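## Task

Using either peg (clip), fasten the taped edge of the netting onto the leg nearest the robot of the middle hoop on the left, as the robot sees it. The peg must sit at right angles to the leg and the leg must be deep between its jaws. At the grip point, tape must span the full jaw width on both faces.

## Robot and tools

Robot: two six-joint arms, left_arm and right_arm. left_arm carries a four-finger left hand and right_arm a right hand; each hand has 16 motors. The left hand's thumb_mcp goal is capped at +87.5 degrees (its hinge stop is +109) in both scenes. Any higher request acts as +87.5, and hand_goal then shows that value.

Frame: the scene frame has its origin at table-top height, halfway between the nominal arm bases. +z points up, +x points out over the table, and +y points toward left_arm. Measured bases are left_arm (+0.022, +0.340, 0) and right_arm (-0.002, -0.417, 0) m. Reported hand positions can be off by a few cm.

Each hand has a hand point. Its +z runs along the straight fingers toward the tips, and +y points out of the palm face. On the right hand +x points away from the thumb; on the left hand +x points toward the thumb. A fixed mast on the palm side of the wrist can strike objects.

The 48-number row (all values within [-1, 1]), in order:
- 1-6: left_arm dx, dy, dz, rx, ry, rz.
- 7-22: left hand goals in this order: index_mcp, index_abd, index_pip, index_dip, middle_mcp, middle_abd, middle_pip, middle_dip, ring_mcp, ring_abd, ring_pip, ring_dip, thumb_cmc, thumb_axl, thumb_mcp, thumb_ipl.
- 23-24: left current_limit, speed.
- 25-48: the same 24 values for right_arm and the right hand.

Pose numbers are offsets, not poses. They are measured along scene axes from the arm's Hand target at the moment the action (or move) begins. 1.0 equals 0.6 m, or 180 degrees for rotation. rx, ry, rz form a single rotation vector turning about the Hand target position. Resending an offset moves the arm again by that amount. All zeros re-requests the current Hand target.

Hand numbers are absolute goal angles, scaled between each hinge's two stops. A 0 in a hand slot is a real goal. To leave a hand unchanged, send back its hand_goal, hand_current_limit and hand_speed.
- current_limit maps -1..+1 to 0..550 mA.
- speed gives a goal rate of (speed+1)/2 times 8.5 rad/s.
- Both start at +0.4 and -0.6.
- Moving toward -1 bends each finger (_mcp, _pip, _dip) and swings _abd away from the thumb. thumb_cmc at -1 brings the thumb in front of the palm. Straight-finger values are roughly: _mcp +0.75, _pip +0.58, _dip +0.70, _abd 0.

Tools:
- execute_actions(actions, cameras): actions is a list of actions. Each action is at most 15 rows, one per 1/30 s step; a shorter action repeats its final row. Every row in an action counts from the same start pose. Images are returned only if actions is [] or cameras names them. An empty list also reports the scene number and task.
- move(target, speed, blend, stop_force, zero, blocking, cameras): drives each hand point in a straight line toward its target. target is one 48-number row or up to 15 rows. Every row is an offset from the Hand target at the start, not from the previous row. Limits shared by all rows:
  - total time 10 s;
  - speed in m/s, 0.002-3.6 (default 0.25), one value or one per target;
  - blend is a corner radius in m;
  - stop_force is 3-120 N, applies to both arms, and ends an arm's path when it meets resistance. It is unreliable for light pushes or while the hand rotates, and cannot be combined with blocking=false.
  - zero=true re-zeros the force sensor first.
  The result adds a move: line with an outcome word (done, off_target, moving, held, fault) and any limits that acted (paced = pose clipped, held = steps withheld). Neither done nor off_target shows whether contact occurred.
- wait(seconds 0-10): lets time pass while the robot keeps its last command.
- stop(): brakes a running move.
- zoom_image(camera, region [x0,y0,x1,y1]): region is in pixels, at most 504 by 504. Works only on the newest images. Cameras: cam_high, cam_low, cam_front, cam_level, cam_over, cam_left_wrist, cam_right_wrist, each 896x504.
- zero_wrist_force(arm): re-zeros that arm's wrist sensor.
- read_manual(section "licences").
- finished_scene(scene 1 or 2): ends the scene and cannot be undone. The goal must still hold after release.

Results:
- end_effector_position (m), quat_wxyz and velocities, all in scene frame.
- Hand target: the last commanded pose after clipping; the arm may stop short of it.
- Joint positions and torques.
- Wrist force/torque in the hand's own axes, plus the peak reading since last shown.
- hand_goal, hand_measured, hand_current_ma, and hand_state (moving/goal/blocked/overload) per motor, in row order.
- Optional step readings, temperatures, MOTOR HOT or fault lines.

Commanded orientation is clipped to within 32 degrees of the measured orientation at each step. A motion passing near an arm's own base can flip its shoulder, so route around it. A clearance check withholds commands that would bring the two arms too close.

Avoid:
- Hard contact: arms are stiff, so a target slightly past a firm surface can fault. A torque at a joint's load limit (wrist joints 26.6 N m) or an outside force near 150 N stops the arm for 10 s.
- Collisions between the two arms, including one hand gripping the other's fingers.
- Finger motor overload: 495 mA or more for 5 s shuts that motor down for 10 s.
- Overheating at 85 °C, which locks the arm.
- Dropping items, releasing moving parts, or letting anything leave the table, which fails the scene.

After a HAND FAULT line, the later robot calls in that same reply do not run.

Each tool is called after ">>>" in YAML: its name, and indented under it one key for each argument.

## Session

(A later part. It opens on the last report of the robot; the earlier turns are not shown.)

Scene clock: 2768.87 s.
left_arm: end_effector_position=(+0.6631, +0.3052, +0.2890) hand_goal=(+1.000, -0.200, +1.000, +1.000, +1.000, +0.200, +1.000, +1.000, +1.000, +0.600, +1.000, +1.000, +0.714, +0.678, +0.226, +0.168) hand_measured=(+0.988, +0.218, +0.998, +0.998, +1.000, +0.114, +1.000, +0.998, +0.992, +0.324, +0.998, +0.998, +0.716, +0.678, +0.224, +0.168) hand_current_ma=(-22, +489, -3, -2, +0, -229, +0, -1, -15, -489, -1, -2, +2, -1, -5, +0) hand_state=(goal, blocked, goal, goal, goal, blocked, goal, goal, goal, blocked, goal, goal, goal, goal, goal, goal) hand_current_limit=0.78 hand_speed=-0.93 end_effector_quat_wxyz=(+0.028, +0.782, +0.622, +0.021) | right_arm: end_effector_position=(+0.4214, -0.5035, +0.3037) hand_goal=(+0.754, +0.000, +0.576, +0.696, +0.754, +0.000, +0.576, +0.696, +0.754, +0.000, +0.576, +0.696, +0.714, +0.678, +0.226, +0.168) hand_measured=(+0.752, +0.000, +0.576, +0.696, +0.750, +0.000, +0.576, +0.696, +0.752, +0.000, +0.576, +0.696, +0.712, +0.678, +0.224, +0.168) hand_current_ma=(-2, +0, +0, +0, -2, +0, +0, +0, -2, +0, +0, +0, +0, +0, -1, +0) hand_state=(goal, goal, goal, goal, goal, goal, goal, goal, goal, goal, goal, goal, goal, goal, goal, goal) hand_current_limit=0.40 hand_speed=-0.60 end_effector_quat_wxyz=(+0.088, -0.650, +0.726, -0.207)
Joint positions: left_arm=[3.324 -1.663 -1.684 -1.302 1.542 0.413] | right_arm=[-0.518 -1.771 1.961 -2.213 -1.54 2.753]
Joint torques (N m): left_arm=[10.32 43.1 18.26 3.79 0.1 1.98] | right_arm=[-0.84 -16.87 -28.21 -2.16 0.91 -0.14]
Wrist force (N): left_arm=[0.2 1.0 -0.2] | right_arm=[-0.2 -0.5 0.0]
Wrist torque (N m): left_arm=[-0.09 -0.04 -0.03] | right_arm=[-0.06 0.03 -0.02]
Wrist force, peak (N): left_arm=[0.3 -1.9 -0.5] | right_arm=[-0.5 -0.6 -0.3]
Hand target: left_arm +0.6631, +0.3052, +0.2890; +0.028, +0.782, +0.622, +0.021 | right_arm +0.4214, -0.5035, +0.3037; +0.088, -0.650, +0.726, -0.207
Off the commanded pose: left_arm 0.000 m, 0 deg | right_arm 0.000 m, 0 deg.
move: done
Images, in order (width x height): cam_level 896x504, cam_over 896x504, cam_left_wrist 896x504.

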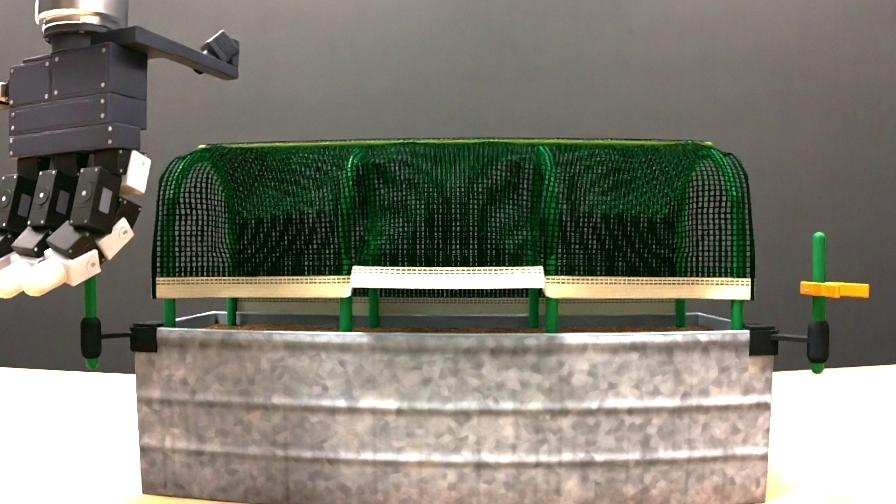

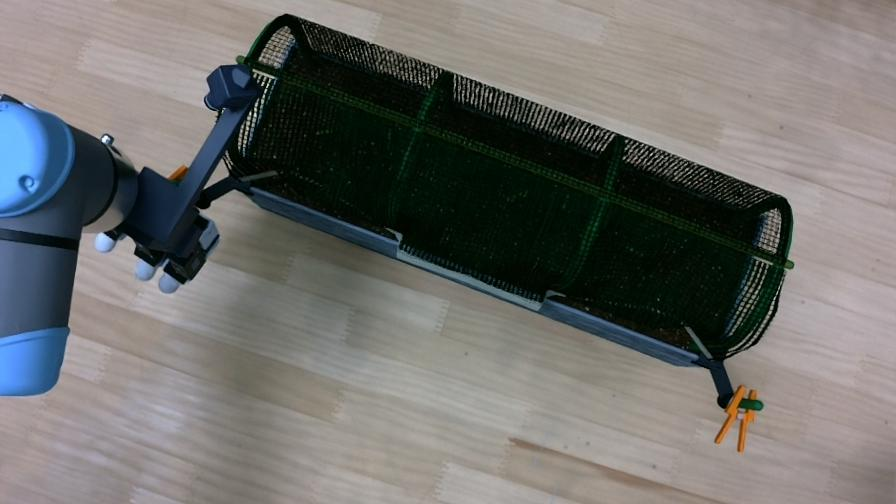

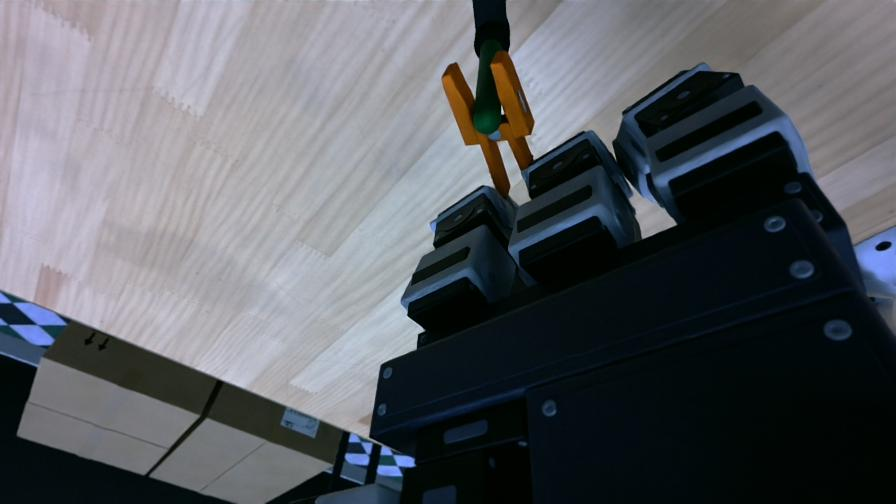

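>>> move:
  target:
    - [-0.0042,0.0027,0,0,0,0,1,-0.2,1,1,1,0.2,1,1,1,0.6,1,1,0.714,0.678,0.226,0.168,0.78,-0.93,0,0,0,0,0,0,0.754,0,0.576,0.696,0.754,0,0.576,0.696,0.754,0,0.576,0.696,0.714,0.678,0.226,0.168,0.4,-0.6]
  speed: 0.02

>>> execute_actions:
  actions:
    - [[0,0,0,0,0,0,1,0.3,1,1,1,-0.15,1,1,1,0.0,1,1,0.714,0.678,0.226,0.168,0.5,-0.95,0,0,0,0,0,0,0.754,0,0.576,0.696,0.754,0,0.576,0.696,0.754,0,0.576,0.696,0.714,0.678,0.226,0.168,0.4,-0.6]]
    - [[0,0,0,0,0,0,1,0.4,1,1,1,-0.3,1,1,1,-0.5,1,1,0.714,0.678,0.226,0.168,0.4,-0.92,0,0,0,0,0,0,0.754,0,0.576,0.696,0.754,0,0.576,0.696,0.754,0,0.576,0.696,0.714,0.678,0.226,0.168,0.4,-0.6]]
    - [[0,0,0,0,0,0,1,0.8,1,1,1,-0.55,1,1,1,-1,1,1,0.714,0.678,0.226,0.168,0.4,-0.88,0,0,0,0,0,0,0.754,0,0.576,0.696,0.754,0,0.576,0.696,0.754,0,0.576,0.696,0.714,0.678,0.226,0.168,0.4,-0.6]]
    - [[0,0,0,0,0,0,1,0.8,1,1,1,-0.55,1,1,1,-1,1,1,0.714,0.678,0.226,0.168,0.4,-0.88,0,0,0,0,0,0,0.754,0,0.576,0.696,0.754,0,0.576,0.696,0.754,0,0.576,0.696,0.714,0.678,0.226,0.168,0.4,-0.6]]
  cameras: ["cam_left_wrist","cam_level","cam_over"]

>>> zoom_image:
  camera: "cam_left_wrist"
  region: [400, 30, 640, 230]

>>> zoom_image:
  camera: "cam_level"
  region: [0, 215, 120, 305]

Scene clock: 2805.37 s.
left_arm: end_effector_position=(+0.6605, +0.3068, +0.2890) hand_goal=(+1.000, -0.200, +1.000, +1.000, +1.000, +0.200, +1.000, +1.000, +1.000, +0.600, +1.000, +1.000, +0.714, +0.678, +0.226, +0.168) hand_measured=(+0.988, +0.218, +0.998, +0.998, +1.000, +0.114, +1.000, +0.998, +0.992, +0.324, +0.998, +0.998, +0.716, +0.678, +0.224, +0.168) hand_current_ma=(-22, +489, -3, -2, +0, -229, +0, -1, -15, -489, -1, -2, +2, -1, -5, +0) hand_state=(goal, blocked, goal, goal, goal, blocked, goal, goal, goal, blocked, goal, goal, goal, goal, goal, goal) hand_current_limit=0.78 hand_speed=-0.93 end_effector_quat_wxyz=(+0.028, +0.782, +0.622, +0.021) | right_arm: end_effector_position=(+0.4214, -0.5035, +0.3037) hand_goal=(+0.754, +0.000, +0.576, +0.696, +0.754, +0.000, +0.576, +0.696, +0.754, +0.000, +0.576, +0.696, +0.714, +0.678, +0.226, +0.168) hand_measured=(+0.752, +0.000, +0.576, +0.696, +0.750, +0.000, +0.576, +0.696, +0.752, +0.000, +0.576, +0.696, +0.712, +0.678, +0.224, +0.168) hand_current_ma=(-2, +0, +0, +0, -2, +0, +0, +0, -2, +0, +0, +0, +0, +0, -1, +0) hand_state=(goal, goal, goal, goal, goal, goal, goal, goal, goal, goal, goal, goal, goal, goal, goal, goal) hand_current_limit=0.40 hand_speed=-0.60 end_effector_quat_wxyz=(+0.088, -0.650, +0.726, -0.207)
Joint positions: left_arm=[3.328 -1.657 -1.691 -1.301 1.541 0.417] | right_arm=[-0.518 -1.771 1.961 -2.213 -1.54 2.753]
Joint torques (N m): left_arm=[5.34 33.43 25.62 4.68 -1.27 1.47] | right_arm=[-0.65 -17.22 -30.6 -2.52 1.2 -0.02]
Wrist force (N): left_arm=[0.0 1.0 -0.3] | right_arm=[-0.3 -0.3 -0.3]
Wrist torque (N m): left_arm=[-0.08 -0.03 -0.14] | right_arm=[-0.01 0.04 -0.03]
Wrist force, peak (N): left_arm=[-0.1 1.2 -0.1] | right_arm=[0.0 -0.7 -0.3]
Hand target: left_arm +0.6606, +0.3068, +0.2890; +0.028, +0.782, +0.622, +0.021 | right_arm +0.4214, -0.5035, +0.3037; +0.088, -0.650, +0.726, -0.207
Off the commanded pose: left_arm 0.000 m, 0 deg | right_arm 0.000 m, 0 deg.
move: done

Scene clock: 2809.10 s.
left_arm: end_effector_position=(+0.6606, +0.3068, +0.2890) hand_goal=(+1.000, +0.800, +1.000, +1.000, +1.000, -0.550, +1.000, +1.000, +1.000, -1.000, +1.000, +1.000, +0.714, +0.678, +0.226, +0.168) hand_measured=(+0.990, +0.790, +0.996, +0.998, +0.994, -0.544, +0.998, +0.998, +0.996, -0.990, +1.000, +1.000, +0.716, +0.678, +0.224, +0.168) hand_current_ma=(-18, -12, -6, -2, -10, +7, -2, -1, -5, +12, +0, +0, +2, -1, -5, +0) hand_state=(goal, goal, goal, goal, goal, goal, goal, goal, goal, goal, goal, goal, goal, goal, goal, goal) hand_current_limit=0.40 hand_speed=-0.88 end_effector_quat_wxyz=(+0.028, +0.782, +0.622, +0.021) | right_arm: end_effector_position=(+0.4214, -0.5035, +0.3037) hand_goal=(+0.754, +0.000, +0.576, +0.696, +0.754, +0.000, +0.576, +0.696, +0.754, +0.000, +0.576, +0.696, +0.714, +0.678, +0.226, +0.168) hand_measured=(+0.752, +0.000, +0.576, +0.696, +0.750, +0.000, +0.576, +0.696, +0.752, +0.000, +0.576, +0.696, +0.712, +0.678, +0.224, +0.168) hand_current_ma=(-2, +0, +0, +0, -2, +0, +0, +0, -2, +0, +0, +0, +0, +0, -1, +0) hand_state=(goal, goal, goal, goal, goal, goal, goal, goal, goal, goal, goal, goal, goal, goal, goal, goal) hand_current_limit=0.40 hand_speed=-0.60 end_effector_quat_wxyz=(+0.088, -0.650, +0.726, -0.207)
Joint positions: left_arm=[3.328 -1.657 -1.691 -1.301 1.541 0.417] | right_arm=[-0.518 -1.771 1.961 -2.213 -1.54 2.753]
Joint torques (N m): left_arm=[-7.87 16.96 26.21 2.55 1.21 -2.32] | right_arm=[-0.54 -16.08 -29.62 -2.17 1.03 0.05]
Wrist force (N): left_arm=[0.0 0.8 -0.3] | right_arm=[0.1 -0.3 -0.4]
Wrist torque (N m): left_arm=[-0.09 -0.03 -0.13] | right_arm=[-0.01 -0.01 0.01]
Wrist force, peak (N): left_arm=[-1.2 2.9 0.1] | right_arm=[0.2 -0.2 -0.8]
Hand target: left_arm +0.6606, +0.3068, +0.2890; +0.028, +0.782, +0.622, +0.021 | right_arm +0.4214, -0.5035, +0.3037; +0.088, -0.650, +0.726, -0.207
Off the commanded pose: left_arm 0.000 m, 0 deg | right_arm 0.000 m, 0 deg.
Step readings (end_effector_position of left_arm | right_arm):
0: (+0.6605, +0.3068, +0.2890) | (+0.4214, -0.5035, +0.3037)
1: (+0.6605, +0.3068, +0.2890) | (+0.4214, -0.5035, +0.3037)
2: (+0.6605, +0.3068, +0.2890) | (+0.4214, -0.5035, +0.3037)
4: (+0.6605, +0.3068, +0.2891) | (+0.4214, -0.5035, +0.3037)
8: (+0.6605, +0.3068, +0.2891) | (+0.4214, -0.5035, +0.3037)
15: (+0.6606, +0.3068, +0.2891) | (+0.4214, -0.5035, +0.3037)
16: (+0.6606, +0.3068, +0.2891) | (+0.4214, -0.5035, +0.3037)
17: (+0.6606, +0.3068, +0.2891) | (+0.4214, -0.5035, +0.3037)
19: (+0.6606, +0.3068, +0.2891) | (+0.4214, -0.5035, +0.3037)
23: (+0.6606, +0.3068, +0.2891) | (+0.4214, -0.5035, +0.3037)
30: (+0.6606, +0.3068, +0.2891) | (+0.4214, -0.5035, +0.3037)
31: (+0.6606, +0.3068, +0.2891) | (+0.4214, -0.5035, +0.3037)
32: (+0.6606, +0.3068, +0.2891) | (+0.4214, -0.5035, +0.3037)
34: (+0.6606, +0.3068, +0.2891) | (+0.4214, -0.5035, +0.3037)
38: (+0.6606, +0.3068, +0.2891) | (+0.4214, -0.5035, +0.3037)
45: (+0.6606, +0.3068, +0.2891) | (+0.4214, -0.5035, +0.3037)
46: (+0.6606, +0.3068, +0.2891) | (+0.4214, -0.5035, +0.3037)
47: (+0.6606, +0.3068, +0.2891) | (+0.4214, -0.5035, +0.3037)
49: (+0.6606, +0.3068, +0.2891) | (+0.4214, -0.5035, +0.3037)
53: (+0.6606, +0.3068, +0.2891) | (+0.4214, -0.5035, +0.3037)
60: (+0.6606, +0.3068, +0.2891) | (+0.4214, -0.5035, +0.3037)
Images, in order (width x height): cam_level 896x504, cam_over 896x504, cam_left_wrist 896x504.

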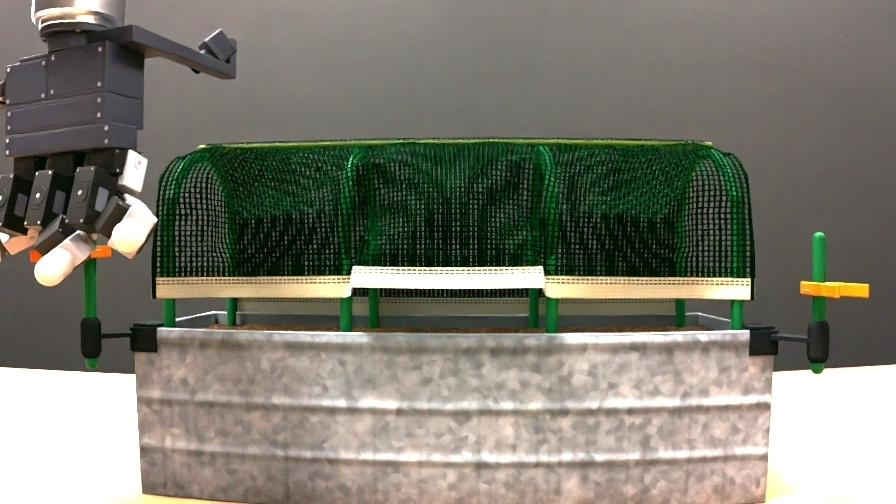

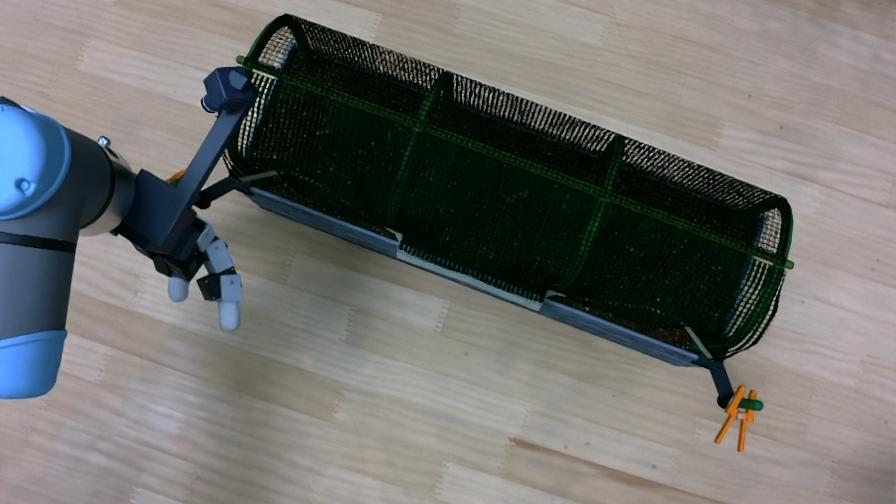

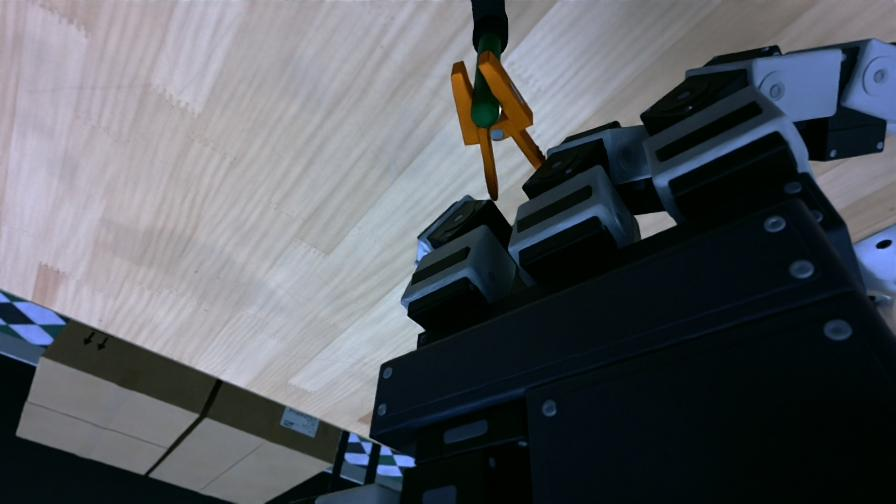

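Scaled by 2.100.

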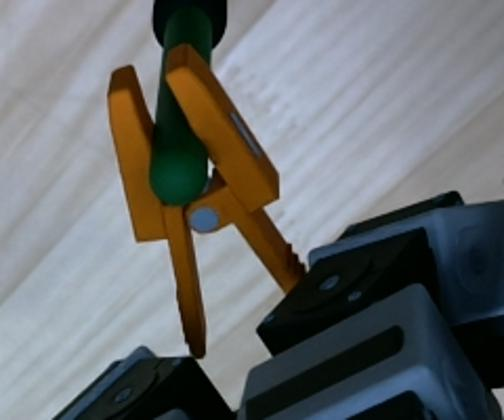

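Scaled by 4.200.

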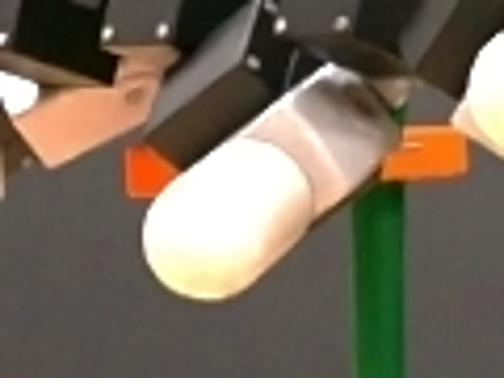

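>>> move:
  target:
    - [0.0,-0.0123,0,0,0,-0.05,1,0.8,1,1,1,-0.55,1,1,1,-1,1,1,0.714,0.678,0.226,0.168,0.4,-0.8,0,0,0,0,0,0,0.754,0,0.576,0.696,0.754,0,0.576,0.696,0.754,0,0.576,0.696,0.714,0.678,0.226,0.168,0.4,-0.6]
    - [0.0,-0.0123,0,0,0,-0.05,1,0.35,1,1,1,-0.45,1,1,1,-1,1,1,0.714,0.678,0.226,0.168,0,-0.9,0,0,0,0,0,0,0.754,0,0.576,0.696,0.754,0,0.576,0.696,0.754,0,0.576,0.696,0.714,0.678,0.226,0.168,0.4,-0.6]
  speed: 0.03
  cameras: ["cam_left_wrist","cam_level","cam_over"]

>>> execute_actions:
  actions:
    - [[0,0,0,0,0,0,1,0.05,1,1,1,-0.45,1,1,1,-1,1,1,0.714,0.678,0.226,0.168,-0.5,-0.95,0,0,0,0,0,0,0.754,0,0.576,0.696,0.754,0,0.576,0.696,0.754,0,0.576,0.696,0.714,0.678,0.226,0.168,0.4,-0.6]]
    - [[0,0,0,0,0,0,1,0.05,1,1,1,-0.45,1,1,1,-1,1,1,0.714,0.678,0.226,0.168,-0.5,-0.95,0,0,0,0,0,0,0.754,0,0.576,0.696,0.754,0,0.576,0.696,0.754,0,0.576,0.696,0.714,0.678,0.226,0.168,0.4,-0.6]]
  cameras: ["cam_left_wrist"]

>>> zoom_image:
  camera: "cam_left_wrist"
  region: [400, 30, 640, 230]

Scene clock: 2880.37 s.
left_arm: end_effector_position=(+0.6606, +0.2994, +0.2890) hand_goal=(+1.000, +0.350, +1.000, +1.000, +1.000, -0.450, +1.000, +1.000, +1.000, -1.000, +1.000, +1.000, +0.714, +0.678, +0.226, +0.168) hand_measured=(+0.990, +0.352, +0.996, +0.998, +0.994, -0.452, +0.998, +0.998, +0.996, -0.990, +1.000, +1.000, +0.716, +0.678, +0.224, +0.168) hand_current_ma=(-18, +1, -6, -2, -10, -1, -2, -1, -5, +12, +0, +0, +2, -1, -5, +0) hand_state=(goal, goal, goal, goal, goal, goal, goal, goal, goal, goal, goal, goal, goal, goal, goal, goal) hand_current_limit=0.00 hand_speed=-0.90 end_effector_quat_wxyz=(+0.029, +0.829, +0.559, +0.019) | right_arm: end_effector_position=(+0.4214, -0.5035, +0.3037) hand_goal=(+0.754, +0.000, +0.576, +0.696, +0.754, +0.000, +0.576, +0.696, +0.754, +0.000, +0.576, +0.696, +0.714, +0.678, +0.226, +0.168) hand_measured=(+0.752, +0.000, +0.576, +0.696, +0.750, +0.000, +0.576, +0.696, +0.752, +0.000, +0.576, +0.696, +0.712, +0.678, +0.224, +0.168) hand_current_ma=(-2, +0, +0, +0, -2, +0, +0, +0, -2, +0, +0, +0, +0, +0, -1, +0) hand_state=(goal, goal, goal, goal, goal, goal, goal, goal, goal, goal, goal, goal, goal, goal, goal, goal) hand_current_limit=0.40 hand_speed=-0.60 end_effector_quat_wxyz=(+0.088, -0.650, +0.726, -0.207)
Joint positions: left_arm=[3.344 -1.659 -1.687 -1.309 1.531 0.59] | right_arm=[-0.518 -1.771 1.961 -2.213 -1.54 2.753]
Joint torques (N m): left_arm=[-7.23 25.06 21.04 4.48 0.81 -2.58] | right_arm=[0.95 -16.08 -28.33 -2.28 0.95 -0.21]
Wrist force (N): left_arm=[-0.3 0.9 -0.4] | right_arm=[-0.2 -0.3 -0.3]
Wrist torque (N m): left_arm=[-0.07 0.00 -0.14] | right_arm=[-0.01 0.03 -0.01]
Wrist force, peak (N): left_arm=[-0.5 1.0 -0.4] | right_arm=[-0.3 -0.3 -0.8]
Hand target: left_arm +0.6606, +0.2994, +0.2890; +0.029, +0.829, +0.559, +0.019 | right_arm +0.4214, -0.5035, +0.3037; +0.088, -0.650, +0.726, -0.207
Off the commanded pose: left_arm 0.000 m, 0 deg | right_arm 0.000 m, 0 deg.
move: done
Images, in order (width x height): cam_level 896x504, cam_over 896x504, cam_left_wrist 896x504.

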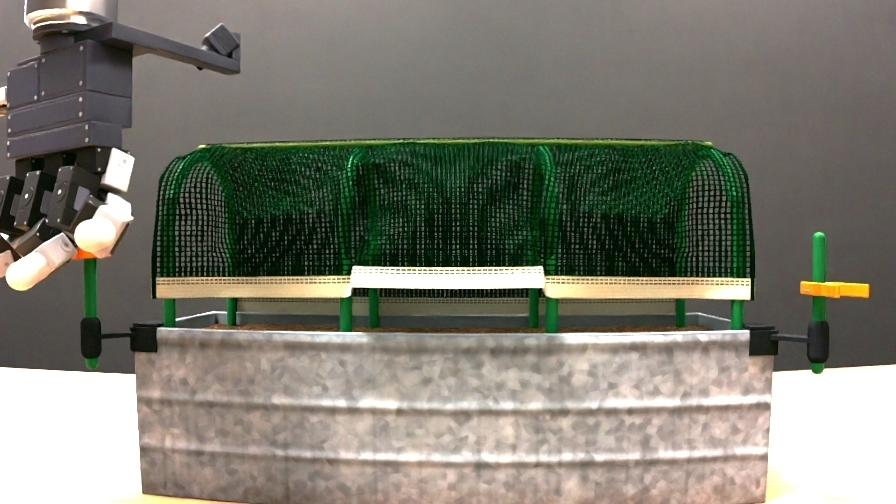

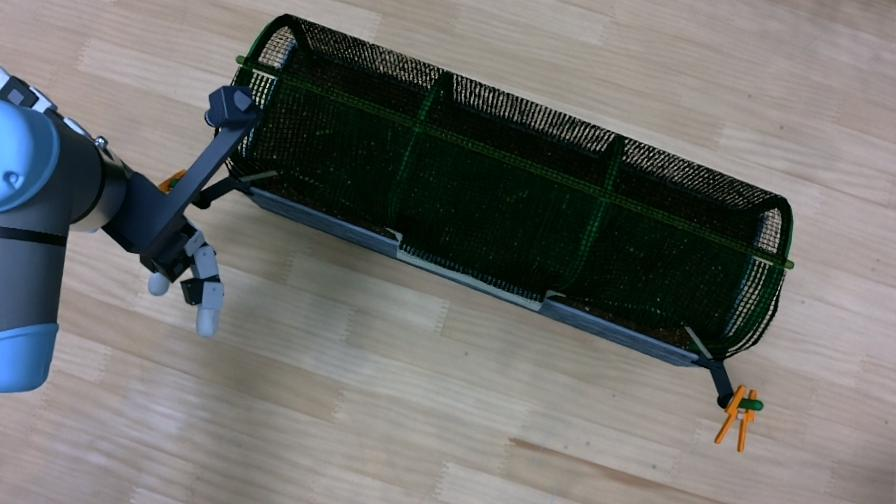

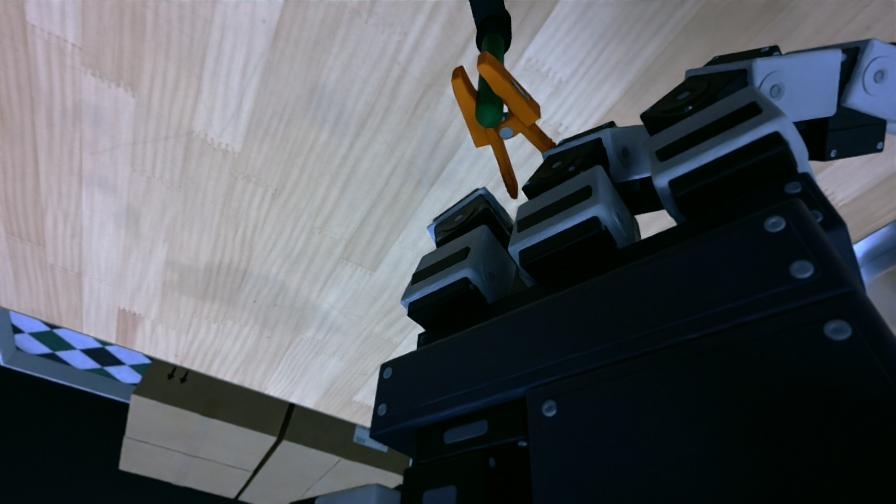

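Scene clock: 2882.10 s.
left_arm: end_effector_position=(+0.6606, +0.2994, +0.2890) hand_goal=(+1.000, +0.050, +1.000, +1.000, +1.000, -0.450, +1.000, +1.000, +1.000, -1.000, +1.000, +1.000, +0.714, +0.678, +0.226, +0.168) hand_measured=(+0.992, +0.060, +0.996, +0.998, +0.994, -0.452, +0.998, +0.998, +0.996, -0.990, +1.000, +1.000, +0.716, +0.678, +0.224, +0.168) hand_current_ma=(-15, +15, -6, -2, -10, -1, -2, -1, -5, +12, +0, +0, +2, -1, -5, +0) hand_state=(goal, goal, goal, goal, goal, goal, goal, goal, goal, goal, goal, goal, goal, goal, goal, goal) hand_current_limit=-0.50 hand_speed=-0.95 end_effector_quat_wxyz=(+0.029, +0.829, +0.559, +0.019) | right_arm: end_effector_position=(+0.4214, -0.5035, +0.3037) hand_goal=(+0.754, +0.000, +0.576, +0.696, +0.754, +0.000, +0.576, +0.696, +0.754, +0.000, +0.576, +0.696, +0.714, +0.678, +0.226, +0.168) hand_measured=(+0.752, +0.000, +0.576, +0.696, +0.750, +0.000, +0.576, +0.696, +0.752, +0.000, +0.576, +0.696, +0.712, +0.678, +0.224, +0.168) hand_current_ma=(-2, +0, +0, +0, -2, +0, +0, +0, -2, +0, +0, +0, +0, +0, -1, +0) hand_state=(goal, goal, goal, goal, goal, goal, goal, goal, goal, goal, goal, goal, goal, goal, goal, goal) hand_current_limit=0.40 hand_speed=-0.60 end_effector_quat_wxyz=(+0.088, -0.650, +0.726, -0.207)
Joint positions: left_arm=[3.344 -1.659 -1.687 -1.309 1.531 0.59] | right_arm=[-0.518 -1.771 1.961 -2.213 -1.54 2.753]
Joint torques (N m): left_arm=[-7.4 34.61 20.78 4.51 0.81 -2.46] | right_arm=[-0.05 -14.82 -29.58 -2.2 1.1 0.06]
Wrist force (N): left_arm=[0.1 0.7 -0.3] | right_arm=[-0.1 -0.2 -0.3]
Wrist torque (N m): left_arm=[-0.07 0.04 -0.10] | right_arm=[-0.01 0.01 0.00]
Wrist force, peak (N): left_arm=[0.1 1.1 -0.4] | right_arm=[-0.1 -0.8 -0.2]
Hand target: left_arm +0.6606, +0.2994, +0.2890; +0.029, +0.829, +0.559, +0.019 | right_arm +0.4214, -0.5035, +0.3037; +0.088, -0.650, +0.726, -0.207
Off the commanded pose: left_arm 0.000 m, 0 deg | right_arm 0.000 m, 0 deg.
Step readings (end_effector_position of left_arm | right_arm):
0: (+0.6606, +0.2994, +0.2890) | (+0.4214, -0.5035, +0.3037)
1: (+0.6606, +0.2994, +0.2890) | (+0.4214, -0.5035, +0.3037)
2: (+0.6606, +0.2994, +0.2890) | (+0.4214, -0.5035, +0.3037)
4: (+0.6606, +0.2994, +0.2890) | (+0.4214, -0.5035, +0.3037)
8: (+0.6606, +0.2994, +0.2890) | (+0.4214, -0.5035, +0.3037)
15: (+0.6606, +0.2994, +0.2890) | (+0.4214, -0.5035, +0.3037)
16: (+0.6606, +0.2994, +0.2890) | (+0.4214, -0.5035, +0.3037)
17: (+0.6606, +0.2994, +0.2890) | (+0.4214, -0.5035, +0.3037)
19: (+0.6606, +0.2994, +0.2890) | (+0.4214, -0.5035, +0.3037)
23: (+0.6606, +0.2994, +0.2890) | (+0.4214, -0.5035, +0.3037)
30: (+0.6606, +0.2994, +0.2890) | (+0.4214, -0.5035, +0.3037)
Images, in order (width x height): cam_left_wrist 896x504.

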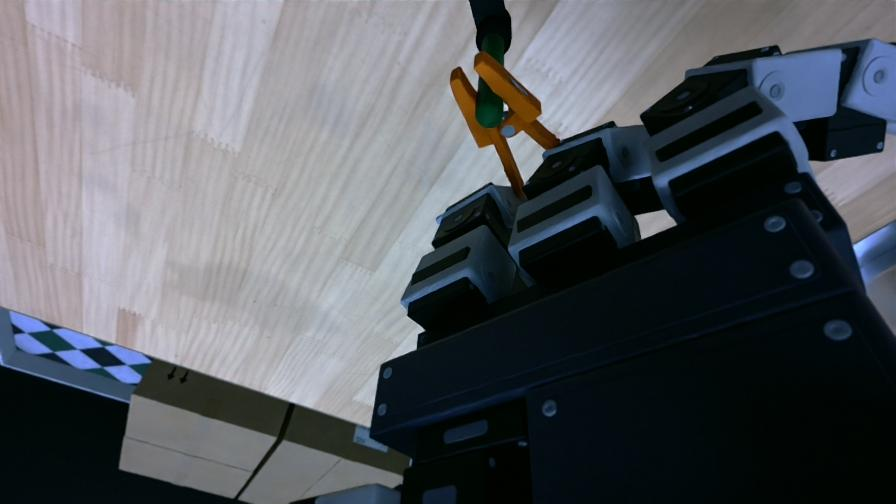

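Scaled by 2.100.

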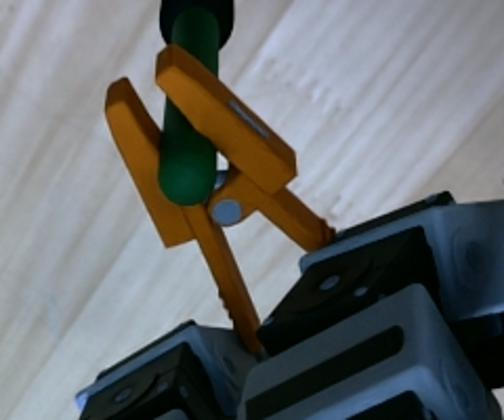

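>>> execute_actions:
  actions:
    - [[0,0,0,0,0,0,1,0.05,1,1,1,-0.3,1,1,1,-1,1,1,0.714,0.678,0.226,0.168,-0.6,-0.95,0,0,0,0,0,0,0.754,0,0.576,0.696,0.754,0,0.576,0.696,0.754,0,0.576,0.696,0.714,0.678,0.226,0.168,0.4,-0.6]]
    - [[0,0,0,0,0,0,1,0.05,1,1,1,-0.3,1,1,1,-1,1,1,0.714,0.678,0.226,0.168,-0.6,-0.95,0,0,0,0,0,0,0.754,0,0.576,0.696,0.754,0,0.576,0.696,0.754,0,0.576,0.696,0.714,0.678,0.226,0.168,0.4,-0.6]]

Scene clock: 2902.13 s.
left_arm: end_effector_position=(+0.6606, +0.2994, +0.2890) hand_goal=(+1.000, +0.050, +1.000, +1.000, +1.000, -0.300, +1.000, +1.000, +1.000, -1.000, +1.000, +1.000, +0.714, +0.678, +0.226, +0.168) hand_measured=(+0.990, +0.072, +0.996, +0.998, +0.994, -0.356, +0.998, +0.998, +0.996, -0.990, +1.000, +1.000, +0.716, +0.678, +0.224, +0.168) hand_current_ma=(-17, +36, -6, -2, -7, -110, -2, -1, -5, +12, +0, +0, +2, -1, -5, +0) hand_state=(goal, blocked, goal, goal, goal, blocked, goal, goal, goal, goal, goal, goal, goal, goal, goal, goal) hand_current_limit=-0.60 hand_speed=-0.95 end_effector_quat_wxyz=(+0.029, +0.829, +0.559, +0.019) | right_arm: end_effector_position=(+0.4214, -0.5035, +0.3037) hand_goal=(+0.754, +0.000, +0.576, +0.696, +0.754, +0.000, +0.576, +0.696, +0.754, +0.000, +0.576, +0.696, +0.714, +0.678, +0.226, +0.168) hand_measured=(+0.752, +0.000, +0.576, +0.696, +0.750, +0.000, +0.576, +0.696, +0.752, +0.000, +0.576, +0.696, +0.712, +0.678, +0.224, +0.168) hand_current_ma=(-2, +0, +0, +0, -2, +0, +0, +0, -2, +0, +0, +0, +0, +0, -1, +0) hand_state=(goal, goal, goal, goal, goal, goal, goal, goal, goal, goal, goal, goal, goal, goal, goal, goal) hand_current_limit=0.40 hand_speed=-0.60 end_effector_quat_wxyz=(+0.088, -0.650, +0.726, -0.207)
Joint positions: left_arm=[3.344 -1.659 -1.687 -1.309 1.531 0.59] | right_arm=[-0.518 -1.771 1.961 -2.213 -1.54 2.753]
Joint torques (N m): left_arm=[-7.51 37.88 20.33 4.48 0.83 -2.43] | right_arm=[0.22 -16.45 -28.79 -2.44 1.05 -0.02]
Wrist force (N): left_arm=[-1.2 1.4 -0.4] | right_arm=[-0.1 -0.1 0.1]
Wrist torque (N m): left_arm=[-0.07 -0.07 -0.22] | right_arm=[-0.02 0.02 0.00]
Wrist force, peak (N): left_arm=[-1.3 1.5 -0.4] | right_arm=[0.0 -0.5 -0.8]
Hand target: left_arm +0.6606, +0.2994, +0.2890; +0.029, +0.829, +0.559, +0.019 | right_arm +0.4214, -0.5035, +0.3037; +0.088, -0.650, +0.726, -0.207
Off the commanded pose: left_arm 0.000 m, 0 deg | right_arm 0.000 m, 0 deg.
Step readings (end_effector_position of left_arm | right_arm):
0: (+0.6606, +0.2994, +0.2890) | (+0.4214, -0.5035, +0.3037)
1: (+0.6606, +0.2994, +0.2890) | (+0.4214, -0.5035, +0.3037)
2: (+0.6606, +0.2994, +0.2890) | (+0.4214, -0.5035, +0.3037)
4: (+0.6606, +0.2994, +0.2890) | (+0.4214, -0.5035, +0.3037)
8: (+0.6606, +0.2994, +0.2890) | (+0.4214, -0.5035, +0.3037)
15: (+0.6606, +0.2994, +0.2890) | (+0.4214, -0.5035, +0.3037)
16: (+0.6606, +0.2994, +0.2890) | (+0.4214, -0.5035, +0.3037)
17: (+0.6606, +0.2994, +0.2890) | (+0.4214, -0.5035, +0.3037)
19: (+0.6606, +0.2994, +0.2890) | (+0.4214, -0.5035, +0.3037)
23: (+0.6606, +0.2994, +0.2890) | (+0.4214, -0.5035, +0.3037)
30: (+0.6606, +0.2994, +0.2890) | (+0.4214, -0.5035, +0.3037)

>>> execute_actions:
  actions:
    - [[0,0,0,0,0,0,1,-0.2,1,1,1,0.2,1,1,1,-1,1,1,0.714,0.678,0.226,0.168,0.0,-0.95,0,0,0,0,0,0,0.754,0,0.576,0.696,0.754,0,0.576,0.696,0.754,0,0.576,0.696,0.714,0.678,0.226,0.168,0.4,-0.6]]
    - [[-0.00094,-0.00232,0,0,0,0,1,-0.2,1,1,1,0.2,1,1,1,-1,1,1,0.714,0.678,0.226,0.168,0.4,-0.95,0,0,0,0,0,0,0.754,0,0.576,0.696,0.754,0,0.576,0.696,0.754,0,0.576,0.696,0.714,0.678,0.226,0.168,0.4,-0.6]]
    - [[0,0,0,0,0,0,1,-0.2,1,1,1,0.2,1,1,1,-1,1,1,0.714,0.678,0.226,0.168,0.4,-0.95,0,0,0,0,0,0,0.754,0,0.576,0.696,0.754,0,0.576,0.696,0.754,0,0.576,0.696,0.714,0.678,0.226,0.168,0.4,-0.6]]
  cameras: ["cam_left_wrist","cam_level"]

>>> zoom_image:
  camera: "cam_left_wrist"
  region: [400, 30, 640, 230]

>>> zoom_image:
  camera: "cam_level"
  region: [0, 215, 120, 305]

Scene clock: 2921.90 s.
left_arm: end_effector_position=(+0.6600, +0.2980, +0.2891) hand_goal=(+1.000, -0.200, +1.000, +1.000, +1.000, +0.200, +1.000, +1.000, +1.000, -1.000, +1.000, +1.000, +0.714, +0.678, +0.226, +0.168) hand_measured=(+0.990, +0.070, +0.996, +0.998, +0.996, -0.276, +0.998, +0.998, +0.996, -0.990, +1.000, +1.000, +0.716, +0.678, +0.224, +0.168) hand_current_ma=(-18, +385, -6, -2, -6, -385, -2, -1, -5, +12, +0, +0, +2, -1, -5, +0) hand_state=(goal, blocked, goal, goal, goal, blocked, goal, goal, goal, goal, goal, goal, goal, goal, goal, goal) hand_current_limit=0.40 hand_speed=-0.95 end_effector_quat_wxyz=(+0.029, +0.829, +0.559, +0.019) | right_arm: end_effector_position=(+0.4214, -0.5035, +0.3037) hand_goal=(+0.754, +0.000, +0.576, +0.696, +0.754, +0.000, +0.576, +0.696, +0.754, +0.000, +0.576, +0.696, +0.714, +0.678, +0.226, +0.168) hand_measured=(+0.752, +0.000, +0.576, +0.696, +0.750, +0.000, +0.576, +0.696, +0.752, +0.000, +0.576, +0.696, +0.712, +0.678, +0.224, +0.168) hand_current_ma=(-2, +0, +0, +0, -2, +0, +0, +0, -2, +0, +0, +0, +0, +0, -1, +0) hand_state=(goal, goal, goal, goal, goal, goal, goal, goal, goal, goal, goal, goal, goal, goal, goal, goal) hand_current_limit=0.40 hand_speed=-0.60 end_effector_quat_wxyz=(+0.088, -0.650, +0.726, -0.207)
Joint positions: left_arm=[3.342 -1.657 -1.688 -1.309 1.531 0.588] | right_arm=[-0.518 -1.771 1.961 -2.213 -1.54 2.753]
Joint torques (N m): left_arm=[10.05 19.61 31.13 3.89 0.91 1.98] | right_arm=[-1.25 -16.75 -29.97 -2.35 0.9 -0.19]
Wrist force (N): left_arm=[-0.9 0.7 -0.2] | right_arm=[-0.1 -0.3 0.0]
Wrist torque (N m): left_arm=[-0.08 -0.02 -0.09] | right_arm=[-0.03 0.01 0.00]
Wrist force, peak (N): left_arm=[-1.7 1.6 -0.4] | right_arm=[-0.4 -0.6 -0.3]
Hand target: left_arm +0.6600, +0.2980, +0.2890; +0.029, +0.829, +0.559, +0.019 | right_arm +0.4214, -0.5035, +0.3037; +0.088, -0.650, +0.726, -0.207
Off the commanded pose: left_arm 0.000 m, 0 deg | right_arm 0.000 m, 0 deg.
Step readings (end_effector_position of left_arm | right_arm):
0: (+0.6606, +0.2994, +0.2890) | (+0.4214, -0.5035, +0.3037)
1: (+0.6606, +0.2994, +0.2890) | (+0.4214, -0.5035, +0.3037)
2: (+0.6606, +0.2994, +0.2890) | (+0.4214, -0.5035, +0.3037)
4: (+0.6606, +0.2994, +0.2890) | (+0.4214, -0.5035, +0.3037)
8: (+0.6606, +0.2994, +0.2890) | (+0.4214, -0.5035, +0.3037)
15: (+0.6606, +0.2994, +0.2890) | (+0.4214, -0.5035, +0.3037)
16: (+0.6606, +0.2993, +0.2890) | (+0.4214, -0.5035, +0.3037)
17: (+0.6604, +0.2990, +0.2890) | (+0.4214, -0.5035, +0.3037)
19: (+0.6600, +0.2980, +0.2890) | (+0.4214, -0.5035, +0.3037)
23: (+0.6600, +0.2978, +0.2890) | (+0.4214, -0.5035, +0.3037)
30: (+0.6600, +0.2979, +0.2891) | (+0.4214, -0.5035, +0.3037)
31: (+0.6600, +0.2980, +0.2891) | (+0.4214, -0.5035, +0.3037)
32: (+0.6600, +0.2980, +0.2891) | (+0.4214, -0.5035, +0.3037)
34: (+0.6600, +0.2980, +0.2891) | (+0.4214, -0.5035, +0.3037)
38: (+0.6600, +0.2980, +0.2891) | (+0.4214, -0.5035, +0.3037)
45: (+0.6600, +0.2980, +0.2891) | (+0.4214, -0.5035, +0.3037)
Images, in order (width x height): cam_level 896x504, cam_left_wrist 896x504.

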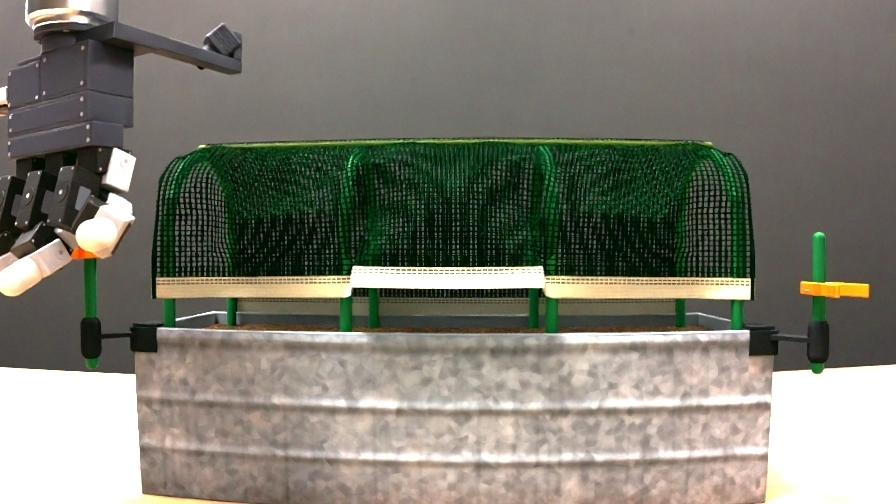

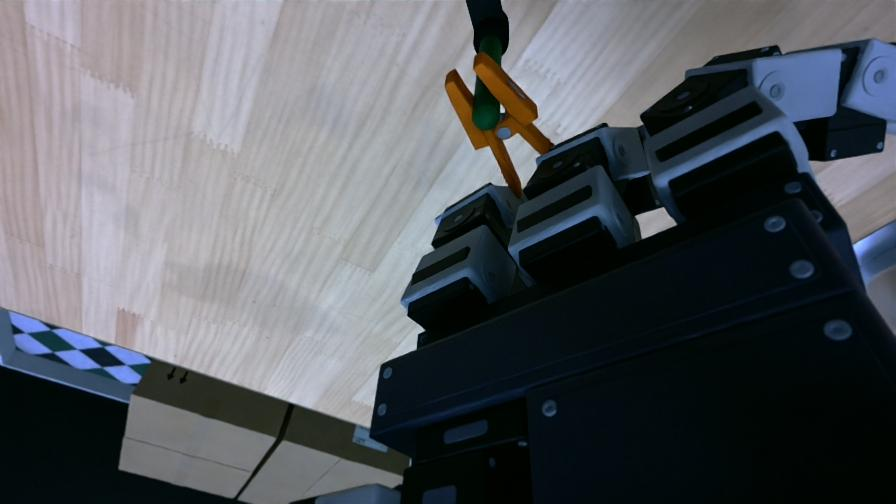

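Scaled by 2.100.

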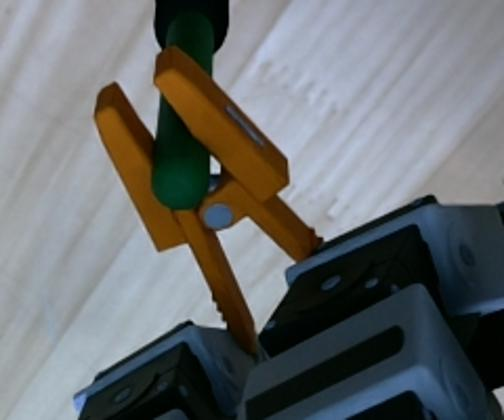

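Scaled by 4.200.

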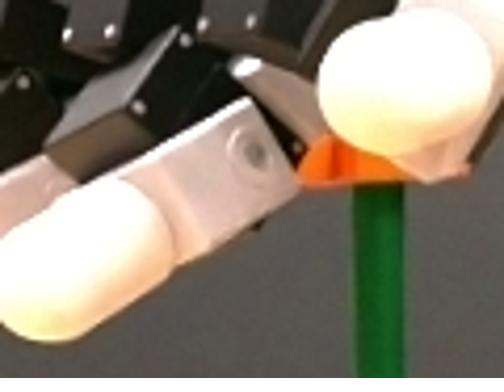

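>>> execute_actions:
  actions:
    - [[0,0,0,0,0,0,1,-0.2,1,1,1,0.2,1,1,1,-0.35,1,1,0.714,0.678,0.226,0.168,0.6,-0.92,0,0,0,0,0,0,0.754,0,0.576,0.696,0.754,0,0.576,0.696,0.754,0,0.576,0.696,0.714,0.678,0.226,0.168,0.4,-0.6]]
    - [[-0.00062,-0.00155,0,0,0,0,1,-0.2,1,1,1,0.2,1,1,1,-0.15,1,1,0.714,0.678,0.226,0.168,0.78,-0.95,0,0,0,0,0,0,0.754,0,0.576,0.696,0.754,0,0.576,0.696,0.754,0,0.576,0.696,0.714,0.678,0.226,0.168,0.4,-0.6]]
    - [[0,0,0,0,0,0,1,-0.2,1,1,1,0.2,1,1,1,0,1,1,0.714,0.678,0.226,0.168,0.78,-0.95,0,0,0,0,0,0,0.754,0,0.576,0.696,0.754,0,0.576,0.696,0.754,0,0.576,0.696,0.714,0.678,0.226,0.168,0.4,-0.6]]
  cameras: ["cam_left_wrist","cam_level"]

>>> zoom_image:
  camera: "cam_left_wrist"
  region: [400, 30, 640, 230]

>>> zoom_image:
  camera: "cam_level"
  region: [0, 215, 120, 305]

Scene clock: 2949.70 s.
left_arm: end_effector_position=(+0.6596, +0.2971, +0.2890) hand_goal=(+1.000, -0.200, +1.000, +1.000, +1.000, +0.200, +1.000, +1.000, +1.000, +0.000, +1.000, +1.000, +0.714, +0.678, +0.226, +0.168) hand_measured=(+0.990, +0.070, +0.996, +0.998, +0.998, -0.220, +0.998, +0.998, +0.996, -0.046, +1.000, +1.000, +0.716, +0.678, +0.224, +0.168) hand_current_ma=(-17, +490, -6, -2, -3, -489, -2, -1, -5, -6, +0, +0, +2, -1, -5, +0) hand_state=(goal, blocked, goal, goal, goal, blocked, goal, goal, goal, moving, goal, goal, goal, goal, goal, goal) hand_current_limit=0.78 hand_speed=-0.95 end_effector_quat_wxyz=(+0.029, +0.829, +0.559, +0.019) | right_arm: end_effector_position=(+0.4214, -0.5035, +0.3037) hand_goal=(+0.754, +0.000, +0.576, +0.696, +0.754, +0.000, +0.576, +0.696, +0.754, +0.000, +0.576, +0.696, +0.714, +0.678, +0.226, +0.168) hand_measured=(+0.752, +0.000, +0.576, +0.696, +0.750, +0.000, +0.576, +0.696, +0.752, +0.000, +0.576, +0.696, +0.712, +0.678, +0.224, +0.168) hand_current_ma=(-2, +0, +0, +0, -2, +0, +0, +0, -2, +0, +0, +0, +0, +0, -1, +0) hand_state=(goal, goal, goal, goal, goal, goal, goal, goal, goal, goal, goal, goal, goal, goal, goal, goal) hand_current_limit=0.40 hand_speed=-0.60 end_effector_quat_wxyz=(+0.088, -0.650, +0.726, -0.207)
Joint positions: left_arm=[3.34 -1.657 -1.689 -1.309 1.531 0.586] | right_arm=[-0.518 -1.771 1.961 -2.213 -1.54 2.753]
Joint torques (N m): left_arm=[-8.93 42.31 18.42 4.85 1.23 1.94] | right_arm=[-0.46 -16.95 -29.3 -2.52 1.24 -0.4]
Wrist force (N): left_arm=[-0.9 0.8 -0.2] | right_arm=[-0.1 -0.4 -0.2]
Wrist torque (N m): left_arm=[-0.08 -0.05 -0.10] | right_arm=[-0.04 0.02 -0.01]
Wrist force, peak (N): left_arm=[-1.2 1.2 -0.2] | right_arm=[-0.3 -0.6 -0.5]
Hand target: left_arm +0.6596, +0.2971, +0.2890; +0.029, +0.829, +0.559, +0.019 | right_arm +0.4214, -0.5035, +0.3037; +0.088, -0.650, +0.726, -0.207
Off the commanded pose: left_arm 0.000 m, 0 deg | right_arm 0.000 m, 0 deg.
not at rest: the robot was still moving 3 seconds after this call's last action.
Step readings (end_effector_position of left_arm | right_arm):
0: (+0.6600, +0.2980, +0.2890) | (+0.4214, -0.5035, +0.3037)
1: (+0.6600, +0.2980, +0.2890) | (+0.4214, -0.5035, +0.3037)
2: (+0.6600, +0.2980, +0.2890) | (+0.4214, -0.5035, +0.3037)
4: (+0.6600, +0.2980, +0.2890) | (+0.4214, -0.5035, +0.3037)
8: (+0.6600, +0.2980, +0.2890) | (+0.4214, -0.5035, +0.3037)
15: (+0.6600, +0.2980, +0.2890) | (+0.4214, -0.5035, +0.3037)
16: (+0.6600, +0.2980, +0.2890) | (+0.4214, -0.5035, +0.3037)
17: (+0.6600, +0.2978, +0.2890) | (+0.4214, -0.5035, +0.3037)
19: (+0.6597, +0.2973, +0.2889) | (+0.4214, -0.5035, +0.3037)
23: (+0.6596, +0.2971, +0.2889) | (+0.4214, -0.5035, +0.3037)
30: (+0.6596, +0.2971, +0.2890) | (+0.4214, -0.5035, +0.3037)
31: (+0.6596, +0.2971, +0.2890) | (+0.4214, -0.5035, +0.3037)
32: (+0.6596, +0.2971, +0.2890) | (+0.4214, -0.5035, +0.3037)
34: (+0.6596, +0.2971, +0.2890) | (+0.4214, -0.5035, +0.3037)
38: (+0.6596, +0.2971, +0.2890) | (+0.4214, -0.5035, +0.3037)
45: (+0.6596, +0.2971, +0.2890) | (+0.4214, -0.5035, +0.3037)
Images, in order (width x height): cam_level 896x504, cam_left_wrist 896x504.

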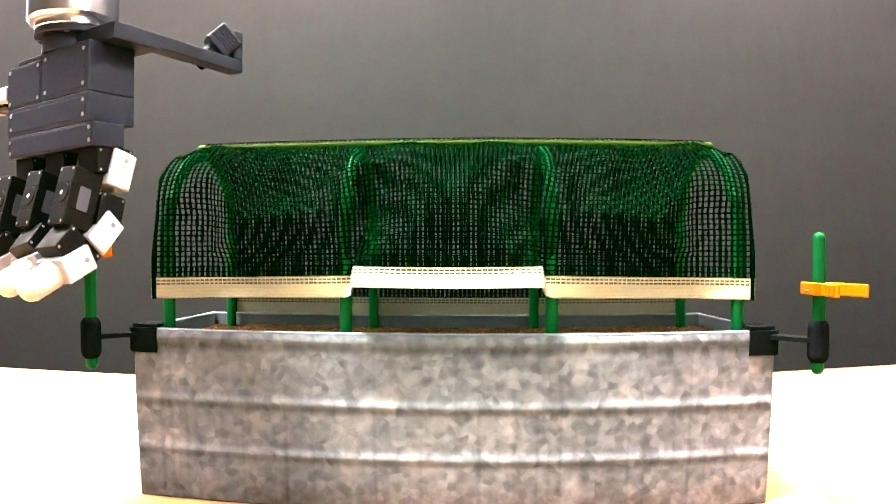

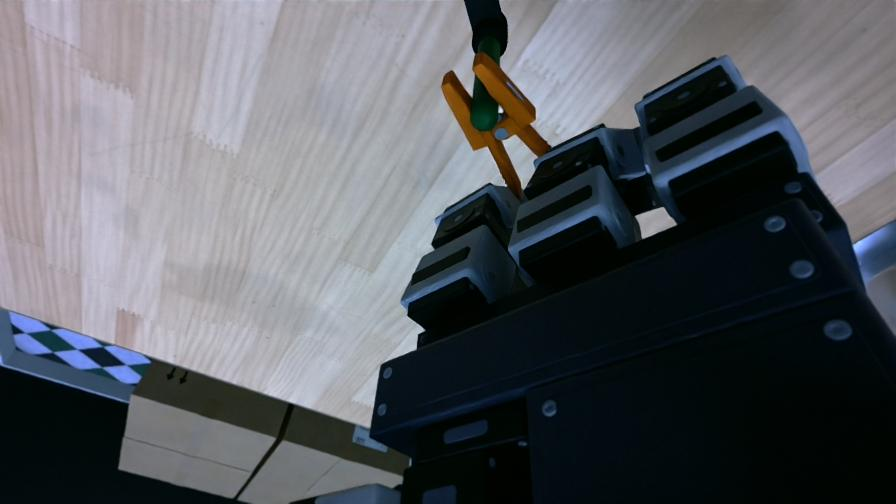

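Scaled by 2.100.

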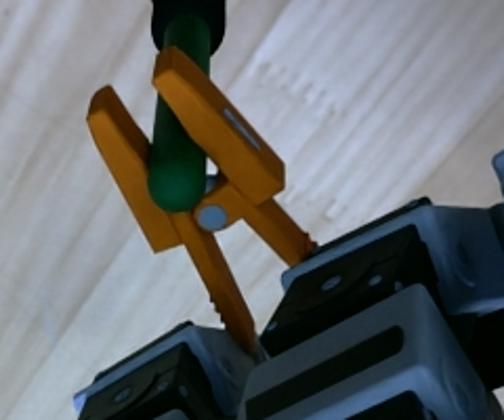

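Scaled by 4.200.

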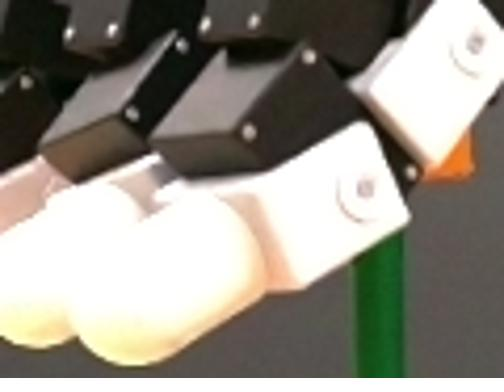

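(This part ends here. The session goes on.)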